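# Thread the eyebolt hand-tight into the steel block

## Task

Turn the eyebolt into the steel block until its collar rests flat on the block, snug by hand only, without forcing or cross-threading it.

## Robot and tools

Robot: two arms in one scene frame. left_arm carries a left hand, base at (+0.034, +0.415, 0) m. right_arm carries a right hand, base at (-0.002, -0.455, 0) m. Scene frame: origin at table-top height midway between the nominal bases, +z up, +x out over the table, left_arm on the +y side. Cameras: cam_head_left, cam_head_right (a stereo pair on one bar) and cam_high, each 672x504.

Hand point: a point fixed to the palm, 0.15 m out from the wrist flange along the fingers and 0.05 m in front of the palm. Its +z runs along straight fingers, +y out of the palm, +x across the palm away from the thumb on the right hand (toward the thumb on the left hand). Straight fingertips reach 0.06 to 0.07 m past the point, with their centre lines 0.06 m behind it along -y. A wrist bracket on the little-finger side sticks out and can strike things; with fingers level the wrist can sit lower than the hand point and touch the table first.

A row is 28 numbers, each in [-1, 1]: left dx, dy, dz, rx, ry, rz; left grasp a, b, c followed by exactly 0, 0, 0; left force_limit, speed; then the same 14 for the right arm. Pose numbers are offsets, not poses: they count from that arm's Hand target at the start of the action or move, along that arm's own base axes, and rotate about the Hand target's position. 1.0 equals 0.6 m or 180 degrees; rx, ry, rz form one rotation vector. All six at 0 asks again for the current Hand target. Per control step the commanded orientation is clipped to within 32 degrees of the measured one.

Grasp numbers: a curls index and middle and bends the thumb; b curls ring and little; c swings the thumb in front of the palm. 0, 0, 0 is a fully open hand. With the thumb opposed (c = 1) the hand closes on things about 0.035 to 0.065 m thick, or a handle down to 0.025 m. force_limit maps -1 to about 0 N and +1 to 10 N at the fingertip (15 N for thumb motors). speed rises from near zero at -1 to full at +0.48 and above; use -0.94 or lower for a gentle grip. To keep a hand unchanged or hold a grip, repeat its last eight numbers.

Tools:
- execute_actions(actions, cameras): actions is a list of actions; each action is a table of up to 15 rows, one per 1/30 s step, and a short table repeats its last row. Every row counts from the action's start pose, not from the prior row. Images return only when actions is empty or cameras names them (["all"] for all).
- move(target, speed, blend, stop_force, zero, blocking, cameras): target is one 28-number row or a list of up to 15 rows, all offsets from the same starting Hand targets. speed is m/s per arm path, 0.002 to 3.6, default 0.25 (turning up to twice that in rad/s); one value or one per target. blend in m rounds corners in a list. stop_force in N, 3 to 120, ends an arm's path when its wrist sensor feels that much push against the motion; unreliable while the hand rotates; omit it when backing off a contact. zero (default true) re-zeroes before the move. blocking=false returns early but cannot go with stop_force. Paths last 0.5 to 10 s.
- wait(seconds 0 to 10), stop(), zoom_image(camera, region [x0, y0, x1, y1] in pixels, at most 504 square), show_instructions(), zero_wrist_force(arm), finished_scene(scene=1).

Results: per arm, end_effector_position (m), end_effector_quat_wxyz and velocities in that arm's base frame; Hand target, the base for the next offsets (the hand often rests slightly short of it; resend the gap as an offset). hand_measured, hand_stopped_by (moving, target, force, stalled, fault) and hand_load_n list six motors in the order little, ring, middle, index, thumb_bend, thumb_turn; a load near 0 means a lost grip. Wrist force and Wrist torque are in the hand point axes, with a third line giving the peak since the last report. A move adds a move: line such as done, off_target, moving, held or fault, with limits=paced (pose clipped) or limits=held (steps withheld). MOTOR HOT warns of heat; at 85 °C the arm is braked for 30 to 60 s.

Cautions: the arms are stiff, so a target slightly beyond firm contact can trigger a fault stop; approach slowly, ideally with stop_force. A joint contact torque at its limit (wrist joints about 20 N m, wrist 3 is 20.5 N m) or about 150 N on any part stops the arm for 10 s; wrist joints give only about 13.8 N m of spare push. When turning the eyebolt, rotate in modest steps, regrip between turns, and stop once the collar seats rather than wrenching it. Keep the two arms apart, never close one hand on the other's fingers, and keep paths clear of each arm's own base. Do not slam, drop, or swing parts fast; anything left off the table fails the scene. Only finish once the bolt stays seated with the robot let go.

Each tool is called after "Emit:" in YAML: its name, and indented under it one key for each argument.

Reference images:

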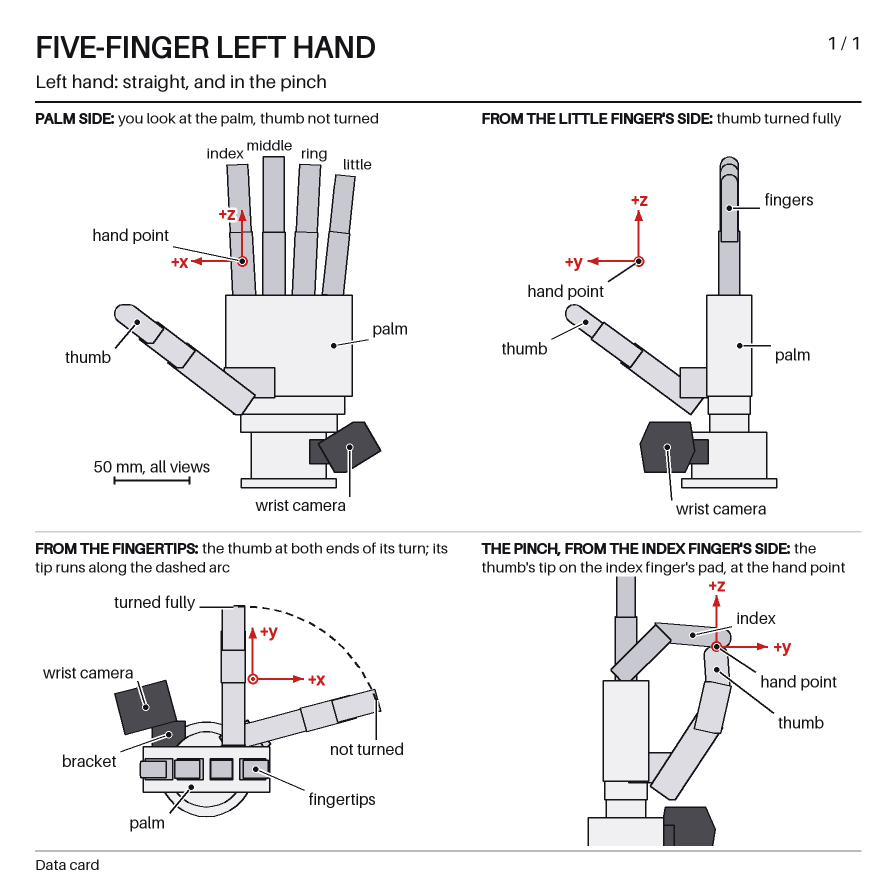

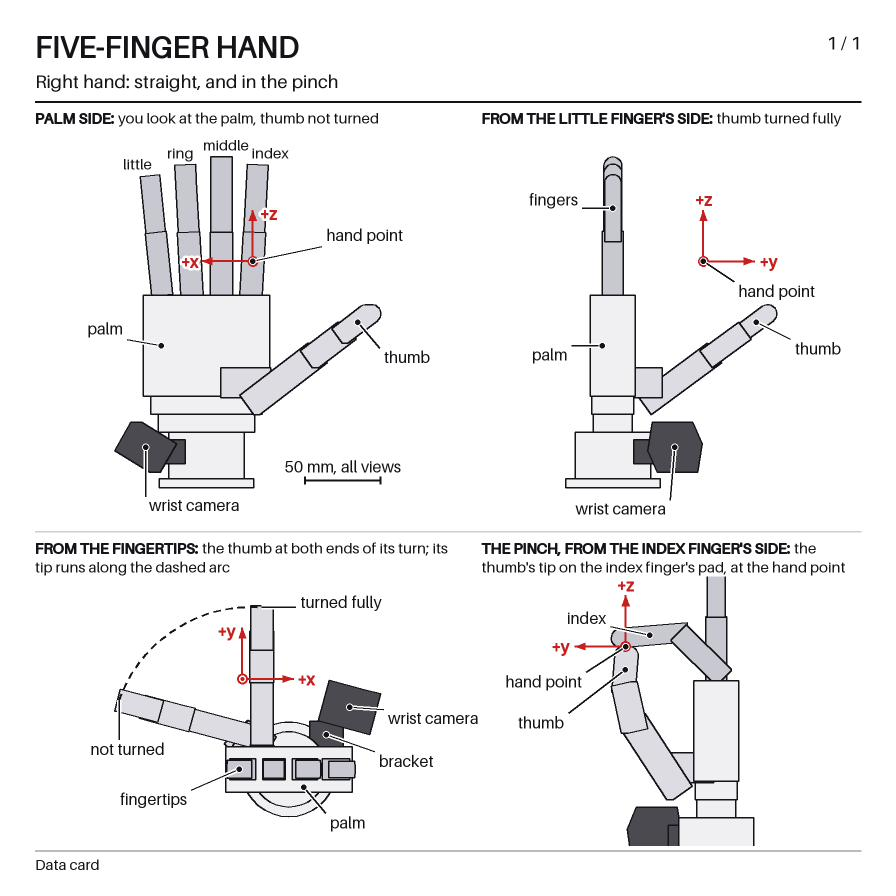

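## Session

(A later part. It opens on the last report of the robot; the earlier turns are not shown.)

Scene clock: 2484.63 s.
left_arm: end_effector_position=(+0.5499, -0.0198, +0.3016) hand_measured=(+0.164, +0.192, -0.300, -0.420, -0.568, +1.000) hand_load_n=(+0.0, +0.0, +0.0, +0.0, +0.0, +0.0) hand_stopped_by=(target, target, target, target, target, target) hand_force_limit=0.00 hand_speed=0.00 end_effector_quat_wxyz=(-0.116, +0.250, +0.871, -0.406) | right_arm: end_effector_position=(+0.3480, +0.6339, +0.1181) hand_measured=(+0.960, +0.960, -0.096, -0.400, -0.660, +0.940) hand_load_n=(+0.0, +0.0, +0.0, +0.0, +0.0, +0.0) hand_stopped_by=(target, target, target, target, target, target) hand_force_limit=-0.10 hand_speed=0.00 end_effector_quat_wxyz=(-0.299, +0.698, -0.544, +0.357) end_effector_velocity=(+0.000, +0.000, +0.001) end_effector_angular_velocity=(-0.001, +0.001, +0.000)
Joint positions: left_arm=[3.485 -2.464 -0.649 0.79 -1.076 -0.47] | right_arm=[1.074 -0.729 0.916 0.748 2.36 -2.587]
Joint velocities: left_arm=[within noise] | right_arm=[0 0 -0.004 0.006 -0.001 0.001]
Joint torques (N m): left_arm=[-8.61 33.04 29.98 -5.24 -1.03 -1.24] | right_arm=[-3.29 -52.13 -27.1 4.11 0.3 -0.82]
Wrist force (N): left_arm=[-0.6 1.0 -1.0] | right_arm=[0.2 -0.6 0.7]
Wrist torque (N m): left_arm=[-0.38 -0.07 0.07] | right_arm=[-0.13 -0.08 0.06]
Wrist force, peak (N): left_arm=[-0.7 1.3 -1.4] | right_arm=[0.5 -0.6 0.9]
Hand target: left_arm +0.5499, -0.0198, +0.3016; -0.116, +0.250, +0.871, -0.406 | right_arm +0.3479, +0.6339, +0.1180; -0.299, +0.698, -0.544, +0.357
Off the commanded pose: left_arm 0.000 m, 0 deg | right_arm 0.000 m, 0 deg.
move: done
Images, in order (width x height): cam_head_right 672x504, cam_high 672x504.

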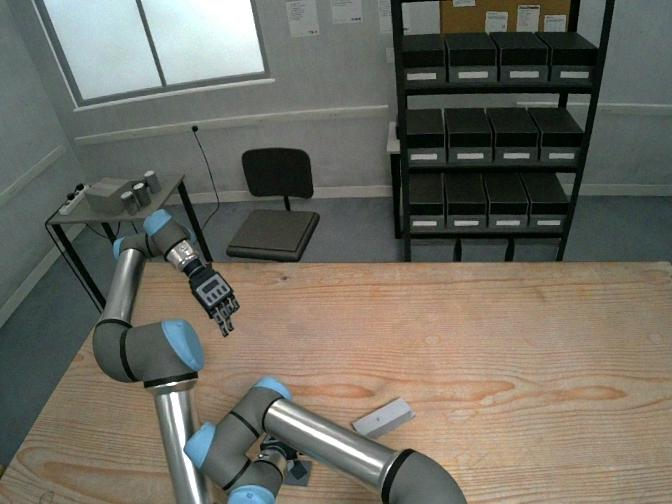

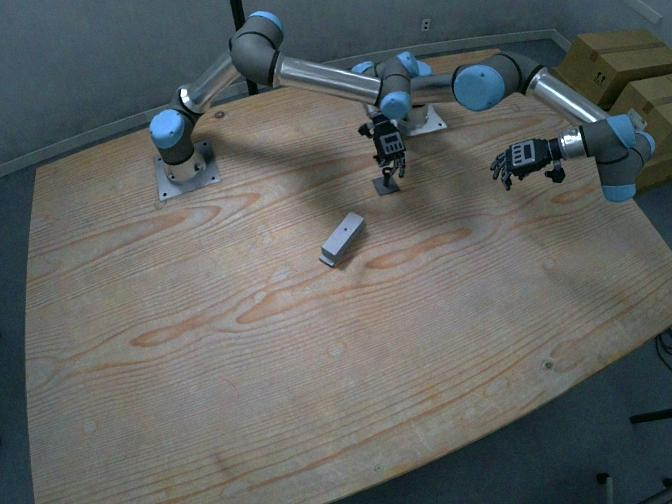

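Emit:
move:
  target: [0,0,0,0,0,0,0.35,0.6,1,0,0,0,0.0,0, 0,0,-0.0703,0,0,0,0.4,1,0.97,0,0,0,-0.1,0]
  speed: 0.03
  stop_force: 4
  cameras: ["cam_high","cam_head_right"]

Emit:
zoom_image:
  camera: "cam_high"
  region: [372, 150, 412, 190]

Emit:
zoom_image:
  camera: "cam_head_right"
  region: [250, 420, 320, 490]

Scene clock: 2516.00 s.
left_arm: end_effector_position=(+0.5499, -0.0198, +0.3016) hand_measured=(+0.164, +0.192, -0.300, -0.420, -0.568, +1.000) hand_load_n=(+0.0, +0.0, +0.0, +0.0, +0.0, +0.0) hand_stopped_by=(target, target, target, target, target, target) hand_force_limit=0.00 hand_speed=0.00 end_effector_quat_wxyz=(-0.116, +0.250, +0.871, -0.406) | right_arm: end_effector_position=(+0.3479, +0.6339, +0.0758) hand_measured=(+0.960, +0.960, -0.096, -0.400, -0.660, +0.940) hand_load_n=(+0.0, +0.0, +0.0, +0.0, +0.0, +0.0) hand_stopped_by=(target, target, target, target, target, target) hand_force_limit=-0.10 hand_speed=0.00 end_effector_quat_wxyz=(-0.299, +0.698, -0.544, +0.357)
Joint positions: left_arm=[3.485 -2.464 -0.649 0.79 -1.076 -0.47] | right_arm=[1.074 -0.701 0.975 0.661 2.361 -2.587]
Joint torques (N m): left_arm=[-8.59 33.45 30.87 -5.06 -0.9 -1.16] | right_arm=[6.85 -74.83 -26.64 3.88 -0.14 -1.52]
Wrist force (N): left_arm=[-0.8 1.2 -1.0] | right_arm=[0.3 -0.5 0.4]
Wrist torque (N m): left_arm=[-0.36 -0.05 0.06] | right_arm=[-0.11 -0.06 0.09]
Wrist force, peak (N): left_arm=[-0.8 1.2 -1.4] | right_arm=[0.3 -0.7 0.9]
Hand target: left_arm +0.5499, -0.0198, +0.3016; -0.116, +0.250, +0.871, -0.406 | right_arm +0.3479, +0.6339, +0.0758; -0.299, +0.698, -0.544, +0.357
Off the commanded pose: left_arm 0.000 m, 0 deg | right_arm 0.000 m, 0 deg.
move: done
Images, in order (width x height): cam_head_right 672x504, cam_high 672x504.

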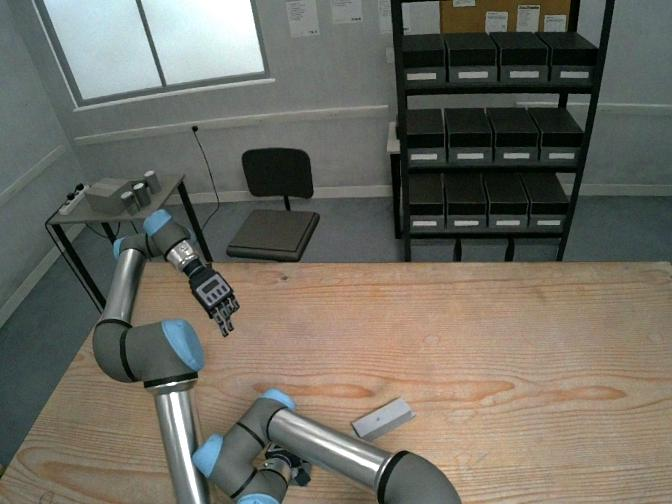

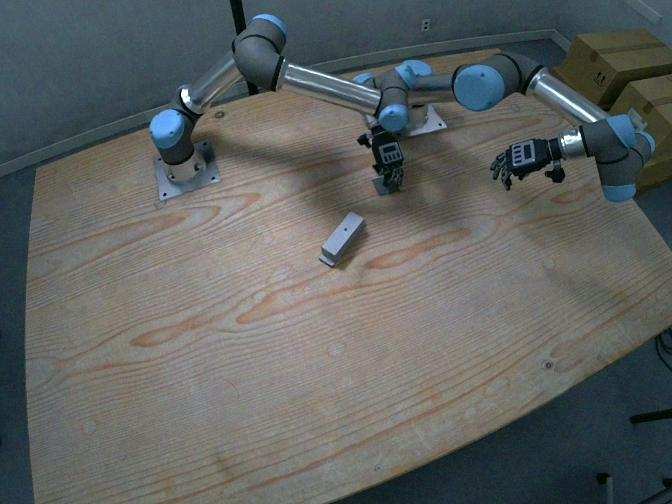

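Scaled by 12.600 from the camera's 672x504 image, which has a finer 960x720 frame.

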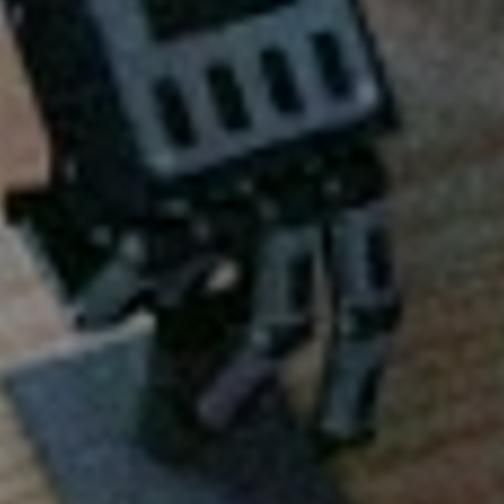

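Scaled by 7.200 from the camera's 672x504 image, which has a finer 960x720 frame.

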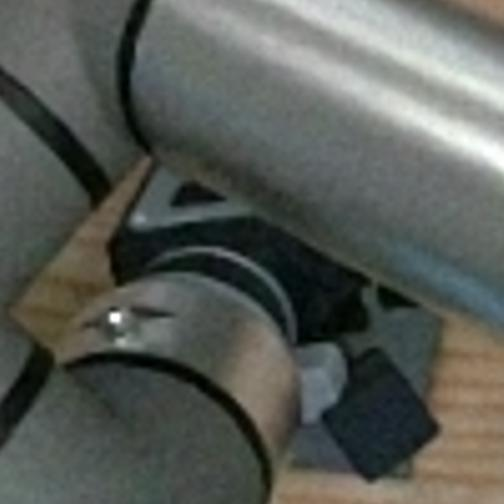

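Emit:
move:
  target: [0,0,0,0,0,0,0.35,0.6,1,0,0,0,0.0,0, 0,0,0,0,0,0,0.78,1,0.97,0,0,0,-0.6,-0.85]
  cameras: ["cam_high"]

Emit:
zoom_image:
  camera: "cam_high"
  region: [372, 150, 412, 190]

Scene clock: 2531.40 s.
left_arm: end_effector_position=(+0.5499, -0.0198, +0.3016) hand_measured=(+0.164, +0.192, -0.300, -0.420, -0.568, +1.000) hand_load_n=(+0.0, +0.0, +0.0, +0.0, +0.0, +0.0) hand_stopped_by=(target, target, target, target, target, target) hand_force_limit=0.00 hand_speed=0.00 end_effector_quat_wxyz=(-0.116, +0.250, +0.871, -0.406) | right_arm: end_effector_position=(+0.3479, +0.6339, +0.0758) hand_measured=(+0.922, +1.000, +0.152, +0.126, -0.376, +0.940) hand_load_n=(+0.0, +0.0, +1.5, +0.5, +1.0, +0.5) hand_stopped_by=(target, target, force, force, target, target) hand_force_limit=-0.60 hand_speed=-0.85 end_effector_quat_wxyz=(-0.299, +0.698, -0.544, +0.357)
Joint positions: left_arm=[3.485 -2.464 -0.649 0.79 -1.076 -0.47] | right_arm=[1.074 -0.701 0.975 0.661 2.361 -2.587]
Joint torques (N m): left_arm=[-7.76 33.02 29.51 -5.11 -0.75 -1.2] | right_arm=[-2.06 -73.04 -25.41 3.32 -0.36 -1.64]
Wrist force (N): left_arm=[-0.8 1.1 -1.0] | right_arm=[0.9 -0.9 1.1]
Wrist torque (N m): left_arm=[-0.37 -0.04 0.06] | right_arm=[-0.10 -0.05 0.06]
Wrist force, peak (N): left_arm=[-0.9 1.2 -1.1] | right_arm=[0.3 -2.2 1.9]
Hand target: left_arm +0.5499, -0.0198, +0.3016; -0.116, +0.250, +0.871, -0.406 | right_arm +0.3479, +0.6339, +0.0758; -0.299, +0.698, -0.544, +0.357
Off the commanded pose: left_arm 0.000 m, 0 deg | right_arm 0.000 m, 0 deg.
move: done
Images, in order (width x height): cam_high 672x504.

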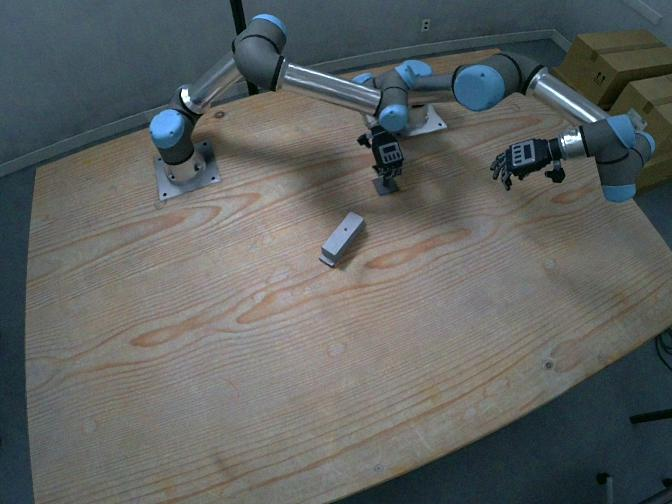

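Scaled by 12.600 from the camera's 672x504 image, which has a finer 960x720 frame.

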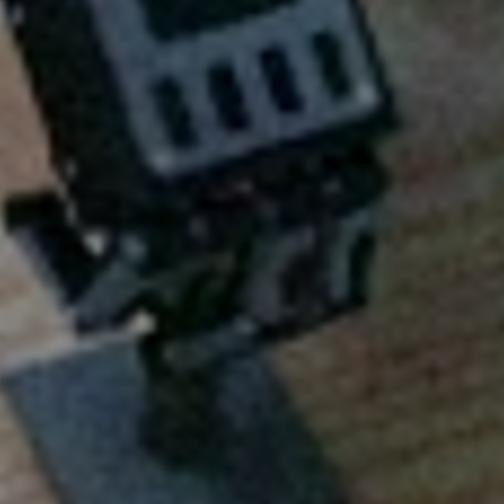

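Emit:
move:
  target: [0,0,0,0,0,0,0.35,0.6,1,0,0,0,0.0,0, 0,0,0,0,0,0,0.80,1,0.97,0,0,0,0.0,-0.85]

Scene clock: 2541.10 s.
left_arm: end_effector_position=(+0.5499, -0.0198, +0.3016) hand_measured=(+0.164, +0.192, -0.300, -0.420, -0.568, +1.000) hand_load_n=(+0.0, +0.0, +0.0, +0.0, +0.0, +0.0) hand_stopped_by=(target, target, target, target, target, target) hand_force_limit=0.00 hand_speed=0.00 end_effector_quat_wxyz=(-0.116, +0.250, +0.871, -0.406) | right_arm: end_effector_position=(+0.3479, +0.6339, +0.0758) hand_measured=(+0.920, +1.000, +0.206, +0.152, -0.362, +0.940) hand_load_n=(+0.0, +0.0, +4.0, +0.0, +3.0, +0.5) hand_stopped_by=(target, target, force, force, target, target) hand_force_limit=0.00 hand_speed=-0.85 end_effector_quat_wxyz=(-0.299, +0.698, -0.544, +0.357)
Joint positions: left_arm=[3.485 -2.464 -0.649 0.79 -1.076 -0.47] | right_arm=[1.074 -0.701 0.975 0.661 2.361 -2.587]
Joint torques (N m): left_arm=[-7.55 34.55 31.18 -5.24 -0.95 -1.19] | right_arm=[-7.97 -70.9 -20.5 2.67 -0.36 -1.65]
Wrist force (N): left_arm=[-0.4 0.9 -1.2] | right_arm=[0.0 -0.5 0.9]
Wrist torque (N m): left_arm=[-0.39 -0.10 0.09] | right_arm=[-0.11 -0.05 0.08]
Wrist force, peak (N): left_arm=[-0.9 1.2 -1.2] | right_arm=[1.0 -2.5 3.9]
Hand target: left_arm +0.5499, -0.0198, +0.3016; -0.116, +0.250, +0.871, -0.406 | right_arm +0.3479, +0.6339, +0.0758; -0.299, +0.698, -0.544, +0.357
Off the commanded pose: left_arm 0.000 m, 0 deg | right_arm 0.000 m, 0 deg.
move: done

Emit:
move:
  target: [0,0,0,0,0,0,0.35,0.6,1,0,0,0,0.0,0, 0,0,0,0,0,0,0.83,1,0.97,0,0,0,0.2,-0.88]
  cameras: ["cam_high"]

Emit:
zoom_image:
  camera: "cam_high"
  region: [372, 150, 412, 190]

Scene clock: 2549.03 s.
left_arm: end_effector_position=(+0.5499, -0.0198, +0.3016) hand_measured=(+0.164, +0.192, -0.300, -0.420, -0.568, +1.000) hand_load_n=(+0.0, +0.0, +0.0, +0.0, +0.0, +0.0) hand_stopped_by=(target, target, target, target, target, target) hand_force_limit=0.00 hand_speed=0.00 end_effector_quat_wxyz=(-0.116, +0.250, +0.871, -0.406) | right_arm: end_effector_position=(+0.3479, +0.6339, +0.0758) hand_measured=(+0.916, +1.000, +0.214, +0.206, -0.348, +0.940) hand_load_n=(+0.0, +0.0, +8.5, +3.5, +10.5, -1.5) hand_stopped_by=(target, target, force, force, force, target) hand_force_limit=0.20 hand_speed=-0.88 end_effector_quat_wxyz=(-0.299, +0.698, -0.544, +0.357)
Joint positions: left_arm=[3.485 -2.464 -0.649 0.79 -1.076 -0.47] | right_arm=[1.074 -0.701 0.975 0.661 2.361 -2.587]
Joint torques (N m): left_arm=[-8.02 33.48 29.95 -5.12 -0.79 -1.25] | right_arm=[-11.1 -66.35 -15.79 2.37 -0.22 -1.53]
Wrist force (N): left_arm=[-0.8 0.9 -1.2] | right_arm=[-1.4 -0.8 3.1]
Wrist torque (N m): left_arm=[-0.38 -0.05 0.06] | right_arm=[-0.06 -0.10 0.13]
Wrist force, peak (N): left_arm=[-0.8 1.3 -1.2] | right_arm=[-0.7 -2.8 4.3]
Hand target: left_arm +0.5499, -0.0198, +0.3016; -0.116, +0.250, +0.871, -0.406 | right_arm +0.3479, +0.6339, +0.0758; -0.299, +0.698, -0.544, +0.357
Off the commanded pose: left_arm 0.000 m, 0 deg | right_arm 0.000 m, 0 deg.
move: done
Images, in order (width x height): cam_high 672x504.

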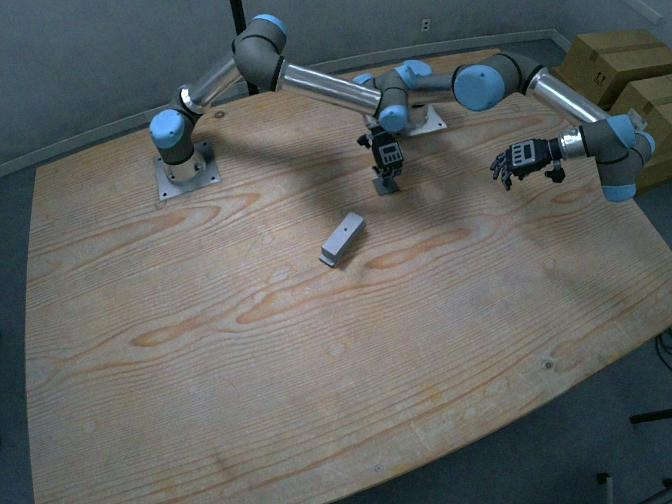

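Scaled by 12.600 from the camera's 672x504 image, which has a finer 960x720 frame.

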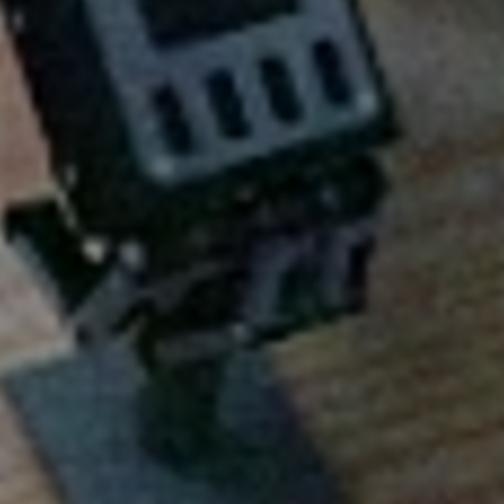

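Emit:
move:
  target: [0,0,0,0,0,0,0.35,0.6,1,0,0,0,0.0,0, 0,0,0.013,0,0,0,0.83,1,0.97,0,0,0,0.2,-0.88]
  speed: 0.02
  cameras: ["cam_high"]

Emit:
zoom_image:
  camera: "cam_high"
  region: [372, 150, 412, 190]

Scene clock: 2556.80 s.
left_arm: end_effector_position=(+0.5499, -0.0198, +0.3016) hand_measured=(+0.164, +0.192, -0.300, -0.420, -0.568, +1.000) hand_load_n=(+0.0, +0.0, +0.0, +0.0, +0.0, +0.0) hand_stopped_by=(target, target, target, target, target, target) hand_force_limit=0.00 hand_speed=0.00 end_effector_quat_wxyz=(-0.116, +0.250, +0.871, -0.406) | right_arm: end_effector_position=(+0.3479, +0.6339, +0.0838) hand_measured=(+0.916, +1.000, +0.214, +0.206, -0.348, +0.940) hand_load_n=(+0.0, +0.0, +8.5, +1.5, +10.0, -1.0) hand_stopped_by=(target, target, force, force, force, target) hand_force_limit=0.20 hand_speed=-0.88 end_effector_quat_wxyz=(-0.299, +0.698, -0.544, +0.357)
Joint positions: left_arm=[3.485 -2.464 -0.649 0.79 -1.076 -0.47] | right_arm=[1.074 -0.707 0.965 0.677 2.361 -2.587]
Joint torques (N m): left_arm=[-7.88 33.4 29.95 -5.25 -0.99 -1.36] | right_arm=[-10.58 -62.52 -15.21 0.2 -0.19 -1.16]
Wrist force (N): left_arm=[-0.6 0.9 -1.2] | right_arm=[-0.1 -0.3 2.0]
Wrist torque (N m): left_arm=[-0.39 -0.07 0.08] | right_arm=[-0.09 -0.07 0.09]
Wrist force, peak (N): left_arm=[-0.9 1.3 -1.4] | right_arm=[-1.7 -1.1 3.6]
Hand target: left_arm +0.5499, -0.0198, +0.3016; -0.116, +0.250, +0.871, -0.406 | right_arm +0.3479, +0.6339, +0.0836; -0.299, +0.698, -0.544, +0.357
Off the commanded pose: left_arm 0.000 m, 0 deg | right_arm 0.000 m, 0 deg.
move: done
Images, in order (width x height): cam_high 672x504.

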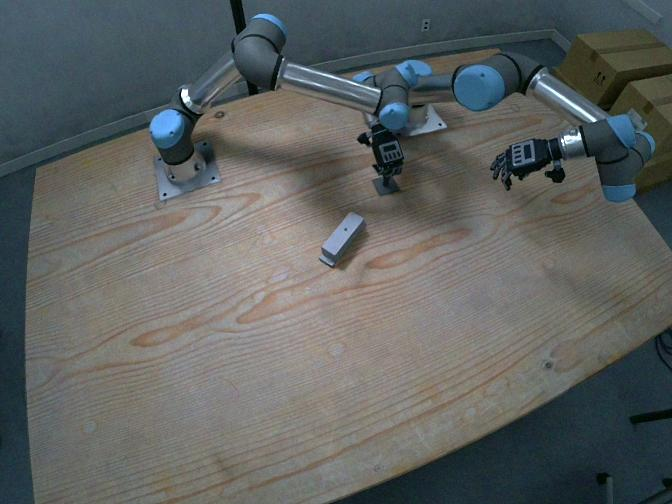

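Scaled by 12.600 from the camera's 672x504 image, which has a finer 960x720 frame.

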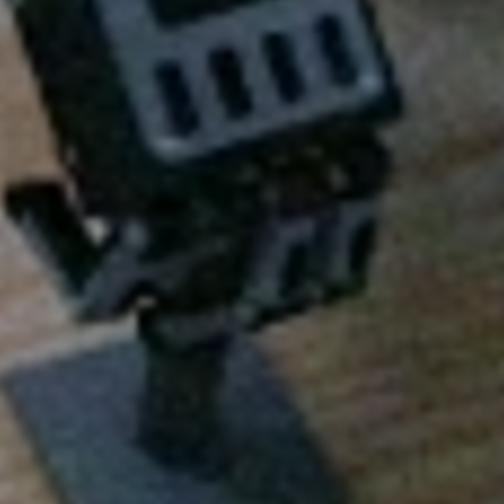

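Emit:
move:
  target: [0,0,0,0,0,0,0.35,0.6,1,0,0,0,0.0,0, 0,0,0.0367,0,0,0,0.83,1,0.97,0,0,0,0.2,-0.88]
  speed: 0.025
  cameras: ["cam_high"]

Emit:
zoom_image:
  camera: "cam_high"
  region: [372, 150, 412, 190]

Scene clock: 2566.73 s.
left_arm: end_effector_position=(+0.5499, -0.0198, +0.3016) hand_measured=(+0.164, +0.192, -0.300, -0.420, -0.568, +1.000) hand_load_n=(+0.0, +0.0, +0.0, +0.0, +0.0, +0.0) hand_stopped_by=(target, target, target, target, target, target) hand_force_limit=0.00 hand_speed=0.00 end_effector_quat_wxyz=(-0.116, +0.250, +0.871, -0.406) | right_arm: end_effector_position=(+0.3479, +0.6339, +0.1059) hand_measured=(+0.916, +1.000, +0.214, +0.206, -0.348, +0.940) hand_load_n=(+0.5, +0.0, +7.0, +0.0, +6.5, +1.5) hand_stopped_by=(target, target, force, force, force, target) hand_force_limit=0.20 hand_speed=-0.88 end_effector_quat_wxyz=(-0.299, +0.698, -0.544, +0.357)
Joint positions: left_arm=[3.485 -2.464 -0.649 0.79 -1.076 -0.47] | right_arm=[1.074 -0.722 0.934 0.723 2.361 -2.587]
Joint torques (N m): left_arm=[-7.94 33.78 30.9 -5.1 -0.79 -1.2] | right_arm=[-7.49 -55.81 -11.04 -1.42 0.45 -1.21]
Wrist force (N): left_arm=[-0.8 1.0 -1.2] | right_arm=[0.0 -0.2 1.2]
Wrist torque (N m): left_arm=[-0.37 -0.05 0.06] | right_arm=[-0.13 -0.05 0.06]
Wrist force, peak (N): left_arm=[-0.8 1.2 -1.4] | right_arm=[-0.4 0.3 2.5]
Hand target: left_arm +0.5499, -0.0198, +0.3016; -0.116, +0.250, +0.871, -0.406 | right_arm +0.3479, +0.6339, +0.1056; -0.299, +0.698, -0.544, +0.357
Off the commanded pose: left_arm 0.000 m, 0 deg | right_arm 0.000 m, 0 deg.
move: done
Images, in order (width x height): cam_high 672x504.

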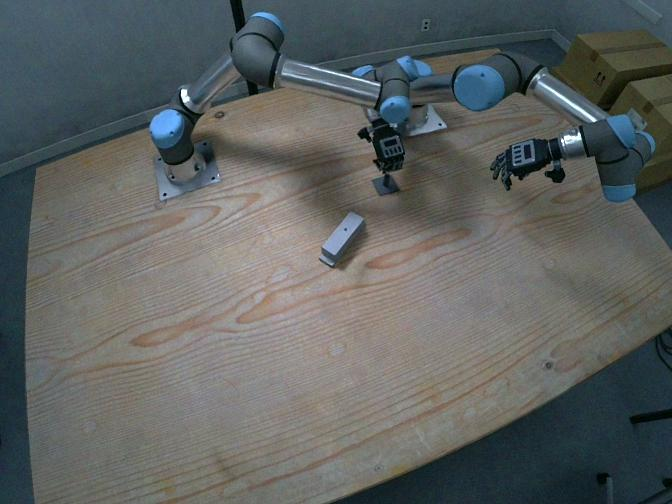

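Scaled by 12.600 from the camera's 672x504 image, which has a finer 960x720 frame.

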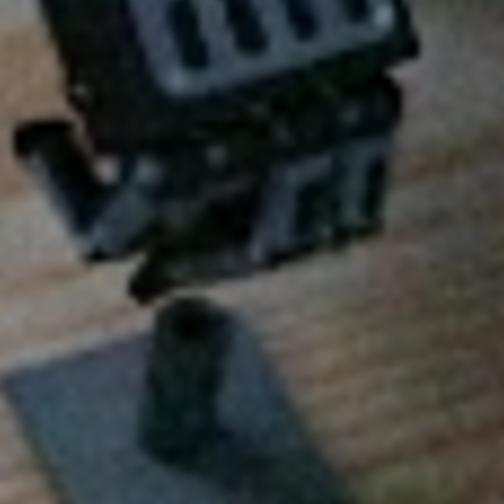

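Emit:
zoom_image:
  camera: "cam_high"
  region: [374, 156, 400, 182]

Emit:
zoom_image:
  camera: "cam_high"
  region: [360, 140, 420, 200]

Scaled by 19.385 from the camera's 672x504 image, which has a finer 960x720 frame.

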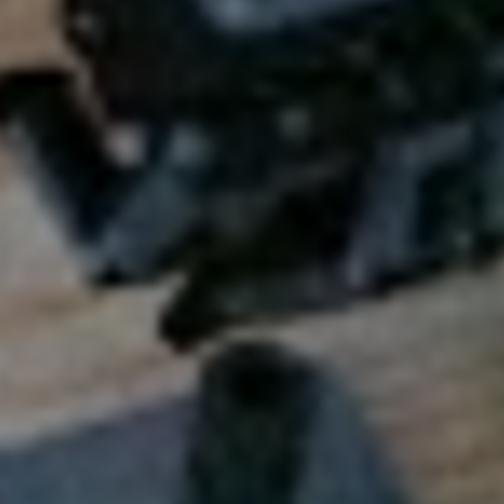

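Scaled by 8.400 from the camera's 672x504 image, which has a finer 960x720 frame.

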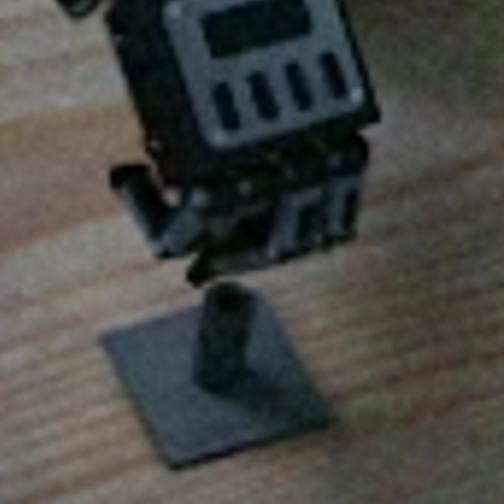

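Emit:
move:
  target: [0,0,0,0,0,0,0.35,0.6,1,0,0,0,0.0,0, 0,0,0,0,0,0,0.86,1,0.97,0,0,0,-0.2,-0.9]
  cameras: ["cam_high"]

Emit:
zoom_image:
  camera: "cam_high"
  region: [374, 156, 400, 182]

Scene clock: 2598.40 s.
left_arm: end_effector_position=(+0.5499, -0.0198, +0.3016) hand_measured=(+0.164, +0.192, -0.300, -0.420, -0.568, +1.000) hand_load_n=(+0.0, +0.0, +0.0, +0.0, +0.0, +0.5) hand_stopped_by=(target, target, target, target, target, target) hand_force_limit=0.00 hand_speed=0.00 end_effector_quat_wxyz=(-0.116, +0.250, +0.871, -0.406) | right_arm: end_effector_position=(+0.3479, +0.6339, +0.1056) hand_measured=(+0.914, +1.000, +0.214, +0.382, -0.350, +0.940) hand_load_n=(+0.0, +0.0, +7.5, +4.0, +14.5, +0.5) hand_stopped_by=(target, target, force, force, force, target) hand_force_limit=-0.20 hand_speed=-0.90 end_effector_quat_wxyz=(-0.299, +0.698, -0.544, +0.357)
Joint positions: left_arm=[3.485 -2.464 -0.649 0.79 -1.076 -0.47] | right_arm=[1.074 -0.722 0.935 0.722 2.361 -2.587]
Joint torques (N m): left_arm=[-7.57 33.94 30.48 -5.1 -1.02 -1.02] | right_arm=[-4.7 -38.52 -8.94 -1.62 0.54 1.29]
Wrist force (N): left_arm=[-0.7 1.2 -1.1] | right_arm=[-0.1 -0.1 0.8]
Wrist torque (N m): left_arm=[-0.36 -0.05 0.06] | right_arm=[-0.10 -0.03 0.06]
Wrist force, peak (N): left_arm=[-0.7 1.1 -1.4] | right_arm=[0.0 0.0 1.2]
Hand target: left_arm +0.5499, -0.0198, +0.3016; -0.116, +0.250, +0.871, -0.406 | right_arm +0.3479, +0.6339, +0.1056; -0.299, +0.698, -0.544, +0.357
Off the commanded pose: left_arm 0.000 m, 0 deg | right_arm 0.000 m, 0 deg.
move: done
Images, in order (width x height): cam_high 672x504.

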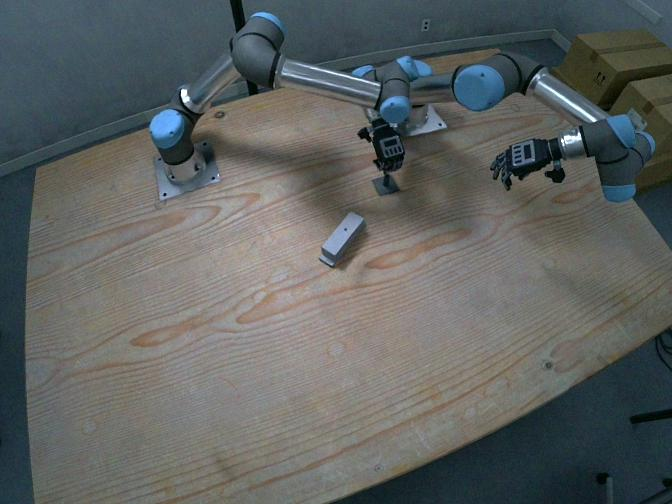

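Scaled by 19.385 from the camera's 672x504 image, which has a finer 960x720 frame.

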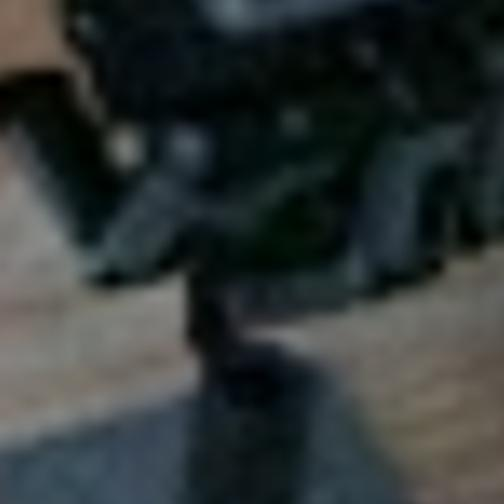

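Emit:
move:
  target: [0,0,0,0,0,0,0.35,0.6,1,0,0,0,0.0,0, 0,0,0.1,0,0,0,0.86,1,0.97,0,0,0,-0.2,-0.9]
  speed: 0.05
  cameras: ["cam_high"]

Emit:
zoom_image:
  camera: "cam_high"
  region: [360, 130, 410, 180]

Scene clock: 2616.80 s.
left_arm: end_effector_position=(+0.5499, -0.0198, +0.3016) hand_measured=(+0.164, +0.192, -0.300, -0.420, -0.568, +1.000) hand_load_n=(-0.5, +0.0, +0.0, +0.0, +0.0, +0.0) hand_stopped_by=(target, target, target, target, target, target) hand_force_limit=0.00 hand_speed=0.00 end_effector_quat_wxyz=(-0.116, +0.250, +0.871, -0.406) | right_arm: end_effector_position=(+0.3479, +0.6339, +0.1659) hand_measured=(+0.914, +1.000, +0.214, +0.382, -0.350, +0.940) hand_load_n=(+0.0, +0.0, +7.5, +4.0, +14.5, +0.5) hand_stopped_by=(target, target, force, force, force, target) hand_force_limit=-0.20 hand_speed=-0.90 end_effector_quat_wxyz=(-0.299, +0.698, -0.544, +0.357)
Joint positions: left_arm=[3.485 -2.464 -0.649 0.79 -1.076 -0.47] | right_arm=[1.074 -0.749 0.828 0.855 2.361 -2.587]
Joint torques (N m): left_arm=[-8.33 33.46 29.41 -5.2 -0.9 -1.14] | right_arm=[-5.38 -40.09 -8.59 -1.53 0.78 1.55]
Wrist force (N): left_arm=[-0.6 1.0 -1.0] | right_arm=[0.0 0.0 0.9]
Wrist torque (N m): left_arm=[-0.39 -0.08 0.08] | right_arm=[-0.08 -0.07 0.08]
Wrist force, peak (N): left_arm=[-0.7 1.2 -1.4] | right_arm=[-0.1 0.8 1.5]
Hand target: left_arm +0.5499, -0.0198, +0.3016; -0.116, +0.250, +0.871, -0.406 | right_arm +0.3479, +0.6339, +0.1656; -0.299, +0.698, -0.544, +0.357
Off the commanded pose: left_arm 0.000 m, 0 deg | right_arm 0.000 m, 0 deg.
move: done
Images, in order (width x height): cam_high 672x504.

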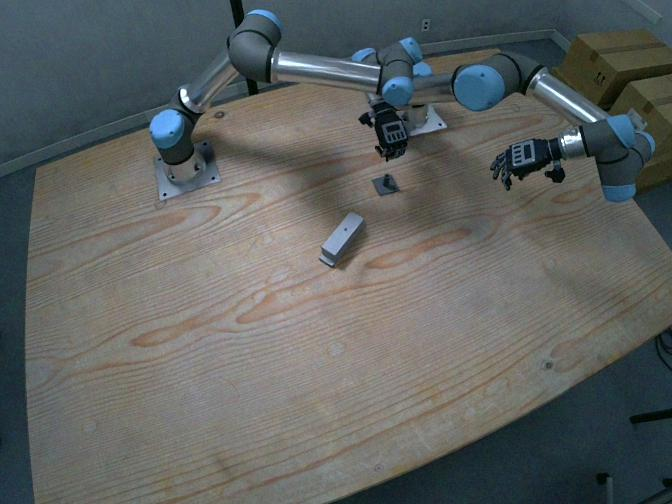

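Scaled by 10.080 from the camera's 672x504 image, which has a finer 960x720 frame.

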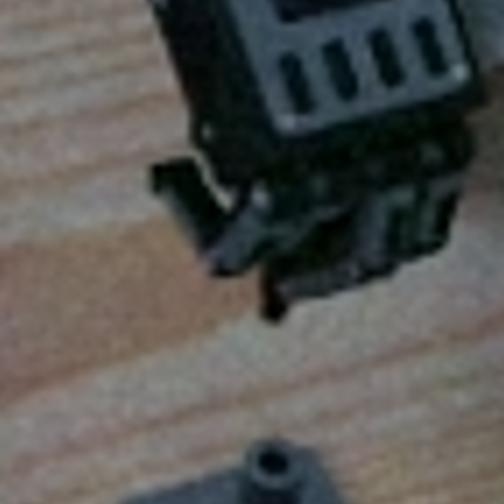

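Emit:
move:
  target: [0,0,0,0,0,0,0.35,0.6,1,0,0,0,0.0,0, 0.2155,-0.3342,0,0,0,0.411,0.86,1,0.97,0,0,0,-0.2,-0.9]
  speed: 0.15
  cameras: ["all"]

Emit:
zoom_image:
  camera: "cam_high"
  region: [300, 140, 400, 260]

Emit:
zoom_image:
  camera: "cam_head_right"
  region: [330, 340, 450, 460]

Emit:
zoom_image:
  camera: "cam_head_left"
  region: [330, 340, 450, 460]

Scene clock: 2797.00 s.
left_arm: end_effector_position=(+0.5499, -0.0198, +0.3016) hand_measured=(+0.164, +0.192, -0.300, -0.420, -0.568, +1.000) hand_load_n=(+0.0, +0.0, +0.0, -0.5, +0.0, +0.0) hand_stopped_by=(target, target, target, target, target, target) hand_force_limit=0.00 hand_speed=0.00 end_effector_quat_wxyz=(-0.116, +0.250, +0.871, -0.406) | right_arm: end_effector_position=(+0.4773, +0.4333, +0.1655) hand_measured=(+0.914, +1.000, +0.214, +0.382, -0.350, +0.940) hand_load_n=(+0.5, +0.0, +7.5, +4.0, +14.0, +0.5) hand_stopped_by=(target, target, force, force, force, target) hand_force_limit=-0.20 hand_speed=-0.90 end_effector_quat_wxyz=(-0.454, +0.885, -0.015, +0.105) end_effector_velocity=(+0.000, +0.000, +0.000) end_effector_angular_velocity=(+0.000, -0.003, +0.004)
Joint positions: left_arm=[3.485 -2.464 -0.649 0.79 -1.076 -0.47] | right_arm=[0.272 -1.047 1.334 0.66 0.772 -4.137]
Joint velocities: left_arm=[within noise] | right_arm=[0 0 0 0.001 -0.002 -0.005]
Joint torques (N m): left_arm=[-8.56 34 29.39 -5.2 -0.75 -1.33] | right_arm=[5.63 -59.08 -11.85 1.1 -1.83 -1.64]
Wrist force (N): left_arm=[-0.7 1.2 -1.2] | right_arm=[0.0 -0.1 1.2]
Wrist torque (N m): left_arm=[-0.34 -0.06 0.06] | right_arm=[-0.15 -0.03 0.02]
Wrist force, peak (N): left_arm=[-0.8 1.3 -1.3] | right_arm=[-2.1 1.4 -1.6]
Hand target: left_arm +0.5499, -0.0198, +0.3016; -0.116, +0.250, +0.871, -0.406 | right_arm +0.4772, +0.4333, +0.1656; -0.454, +0.885, -0.015, +0.105
Off the commanded pose: left_arm 0.000 m, 0 deg | right_arm 0.000 m, 0 deg.
move: done

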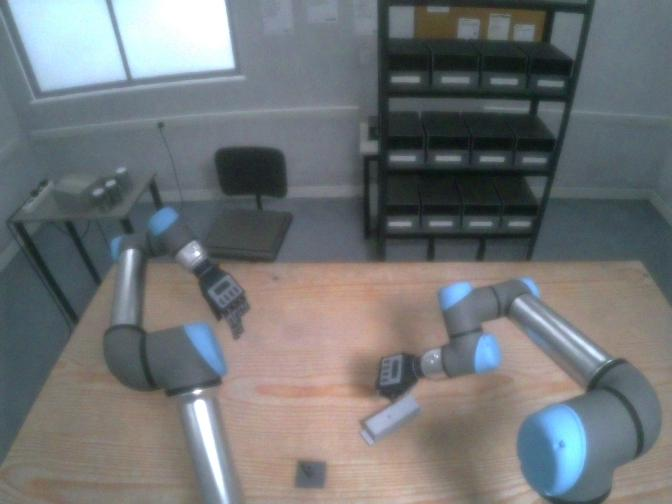

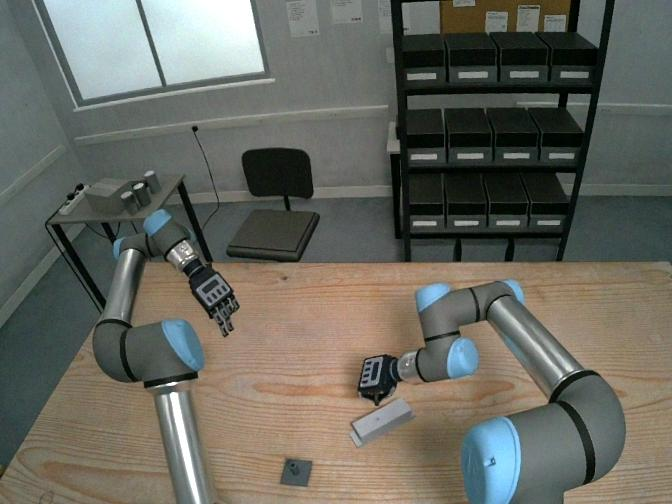

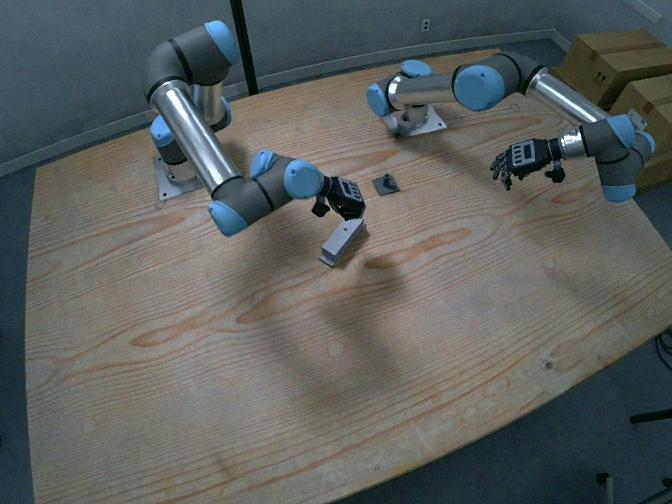

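Scaled by 4.200 from the camera's 672x504 image, which has a finer 960x720 frame.

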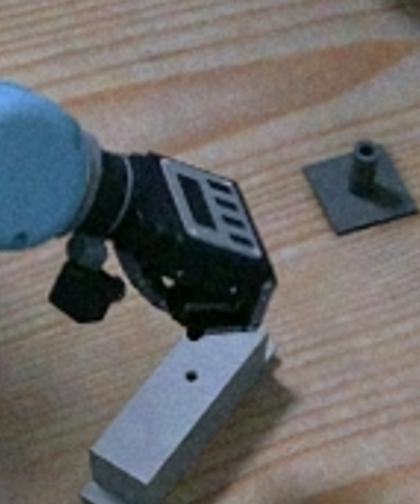

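Scaled by 4.200 from the camera's 672x504 image, which has a finer 960x720 frame.

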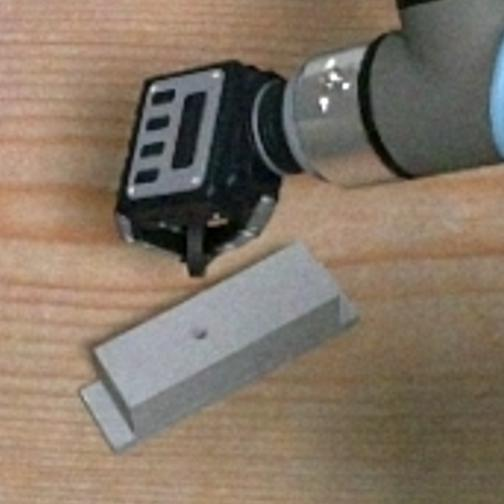

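Scaled by 4.200 from the camera's 672x504 image, which has a finer 960x720 frame.

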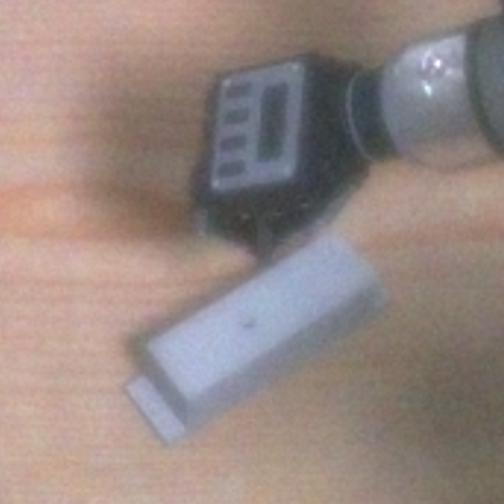

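Emit:
zoom_image:
  camera: "cam_high"
  region: [325, 195, 365, 235]

Emit:
zoom_image:
  camera: "cam_head_right"
  region: [355, 385, 400, 430]

Emit:
zoom_image:
  camera: "cam_head_left"
  region: [370, 385, 415, 430]

Scaled by 12.600 from the camera's 672x504 image, which has a finer 960x720 frame.

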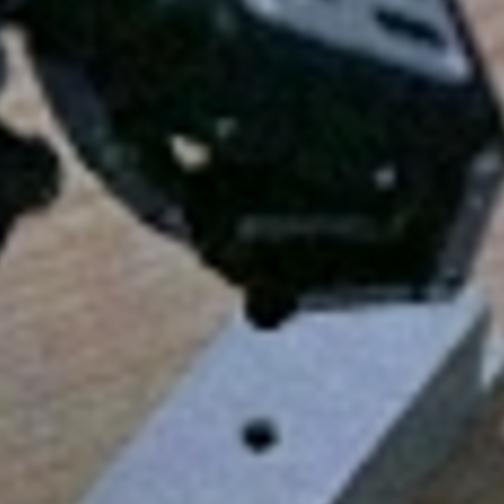

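Scaled by 11.200 from the camera's 672x504 image, which has a finer 960x720 frame.

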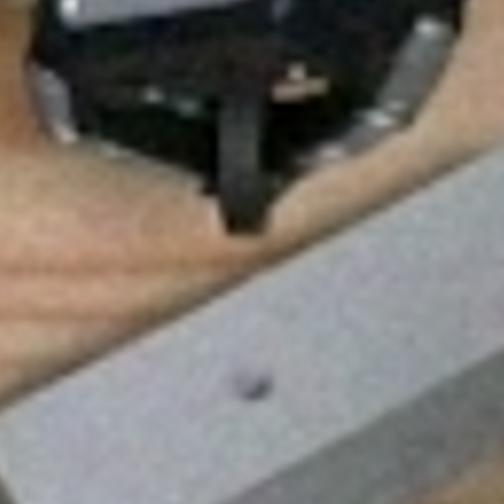

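Scaled by 11.200 from the camera's 672x504 image, which has a finer 960x720 frame.

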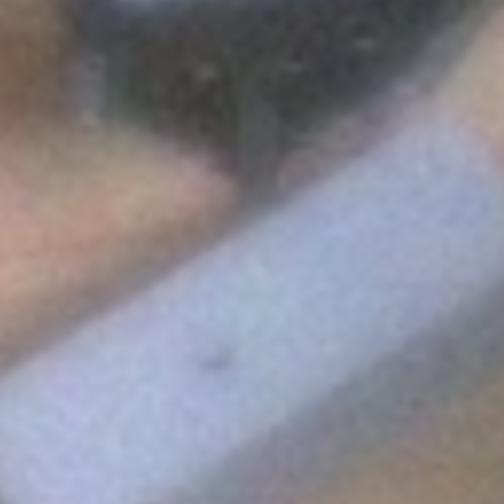

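Emit:
move:
  target: [0,0,0,0,0,0,0.35,0.6,1,0,0,0,0.0,0, -0.0058,0.001,-0.0667,0,0,0,0.86,1,0.97,0,0,0,-0.2,-0.9]
  speed: 0.04
  stop_force: 4
  cameras: ["all"]

Emit:
zoom_image:
  camera: "cam_high"
  region: [325, 205, 365, 245]

Emit:
zoom_image:
  camera: "cam_head_right"
  region: [355, 385, 400, 430]

Emit:
zoom_image:
  camera: "cam_head_left"
  region: [370, 385, 415, 430]

Scene clock: 2893.07 s.
left_arm: end_effector_position=(+0.5499, -0.0198, +0.3016) hand_measured=(+0.164, +0.192, -0.300, -0.420, -0.568, +1.000) hand_load_n=(+0.0, +0.0, +0.0, +0.0, +0.0, +0.0) hand_stopped_by=(target, target, target, target, target, target) hand_force_limit=0.00 hand_speed=0.00 end_effector_quat_wxyz=(-0.116, +0.250, +0.871, -0.406) | right_arm: end_effector_position=(+0.4737, +0.4340, +0.1256) hand_measured=(+0.914, +1.000, +0.214, +0.382, -0.350, +0.940) hand_load_n=(+0.0, +0.0, +8.0, +4.0, +14.5, +1.0) hand_stopped_by=(target, target, force, force, force, target) hand_force_limit=-0.20 hand_speed=-0.90 end_effector_quat_wxyz=(-0.454, +0.885, -0.015, +0.105)
Joint positions: left_arm=[3.485 -2.464 -0.649 0.79 -1.076 -0.47] | right_arm=[0.275 -1.022 1.403 0.565 0.774 -4.133]
Joint torques (N m): left_arm=[-7.09 33.58 29.94 -5.28 -0.88 -1.3] | right_arm=[1.75 -60.64 -27.31 3.97 -1.13 -0.29]
Wrist force (N): left_arm=[-0.7 1.0 -1.2] | right_arm=[-0.3 0.3 1.3]
Wrist torque (N m): left_arm=[-0.38 -0.05 0.06] | right_arm=[-0.09 -0.03 0.04]
Wrist force, peak (N): left_arm=[-0.8 1.3 -1.3] | right_arm=[-0.3 0.9 1.6]
Hand target: left_arm +0.5499, -0.0198, +0.3016; -0.116, +0.250, +0.871, -0.406 | right_arm +0.4738, +0.4339, +0.1256; -0.454, +0.885, -0.015, +0.105
Off the commanded pose: left_arm 0.000 m, 0 deg | right_arm 0.000 m, 0 deg.
move: done

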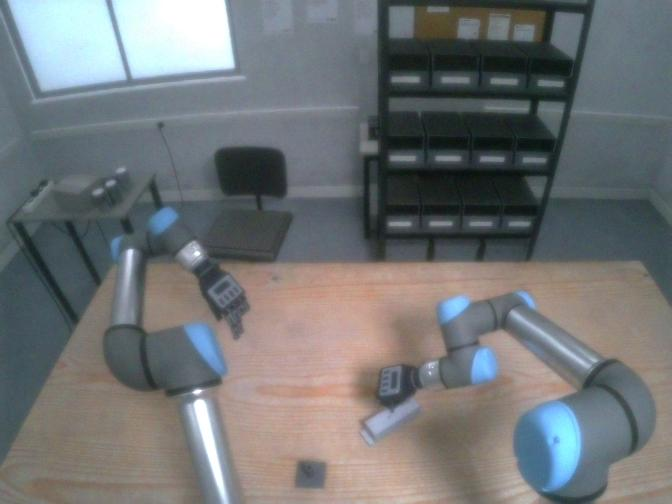

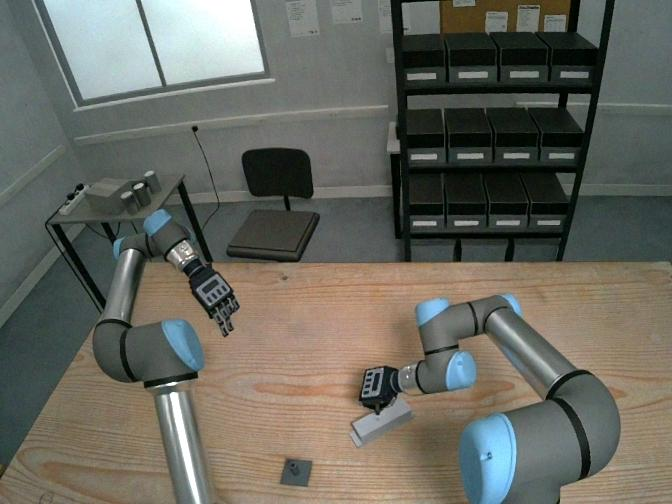

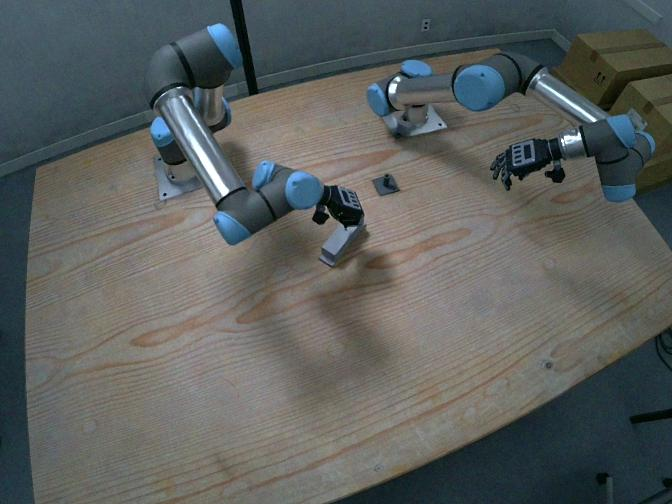

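Scaled by 12.600 from the camera's 672x504 image, which has a finer 960x720 frame.

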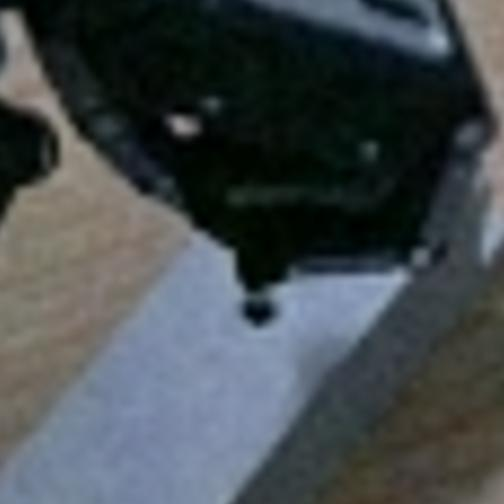

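Scaled by 11.200 from the camera's 672x504 image, which has a finer 960x720 frame.

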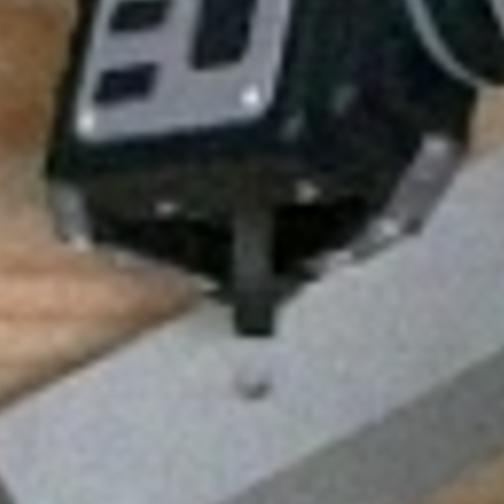

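Scaled by 11.200 from the camera's 672x504 image, which has a finer 960x720 frame.

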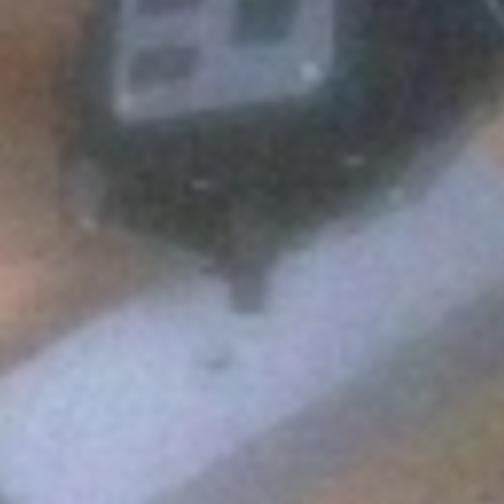

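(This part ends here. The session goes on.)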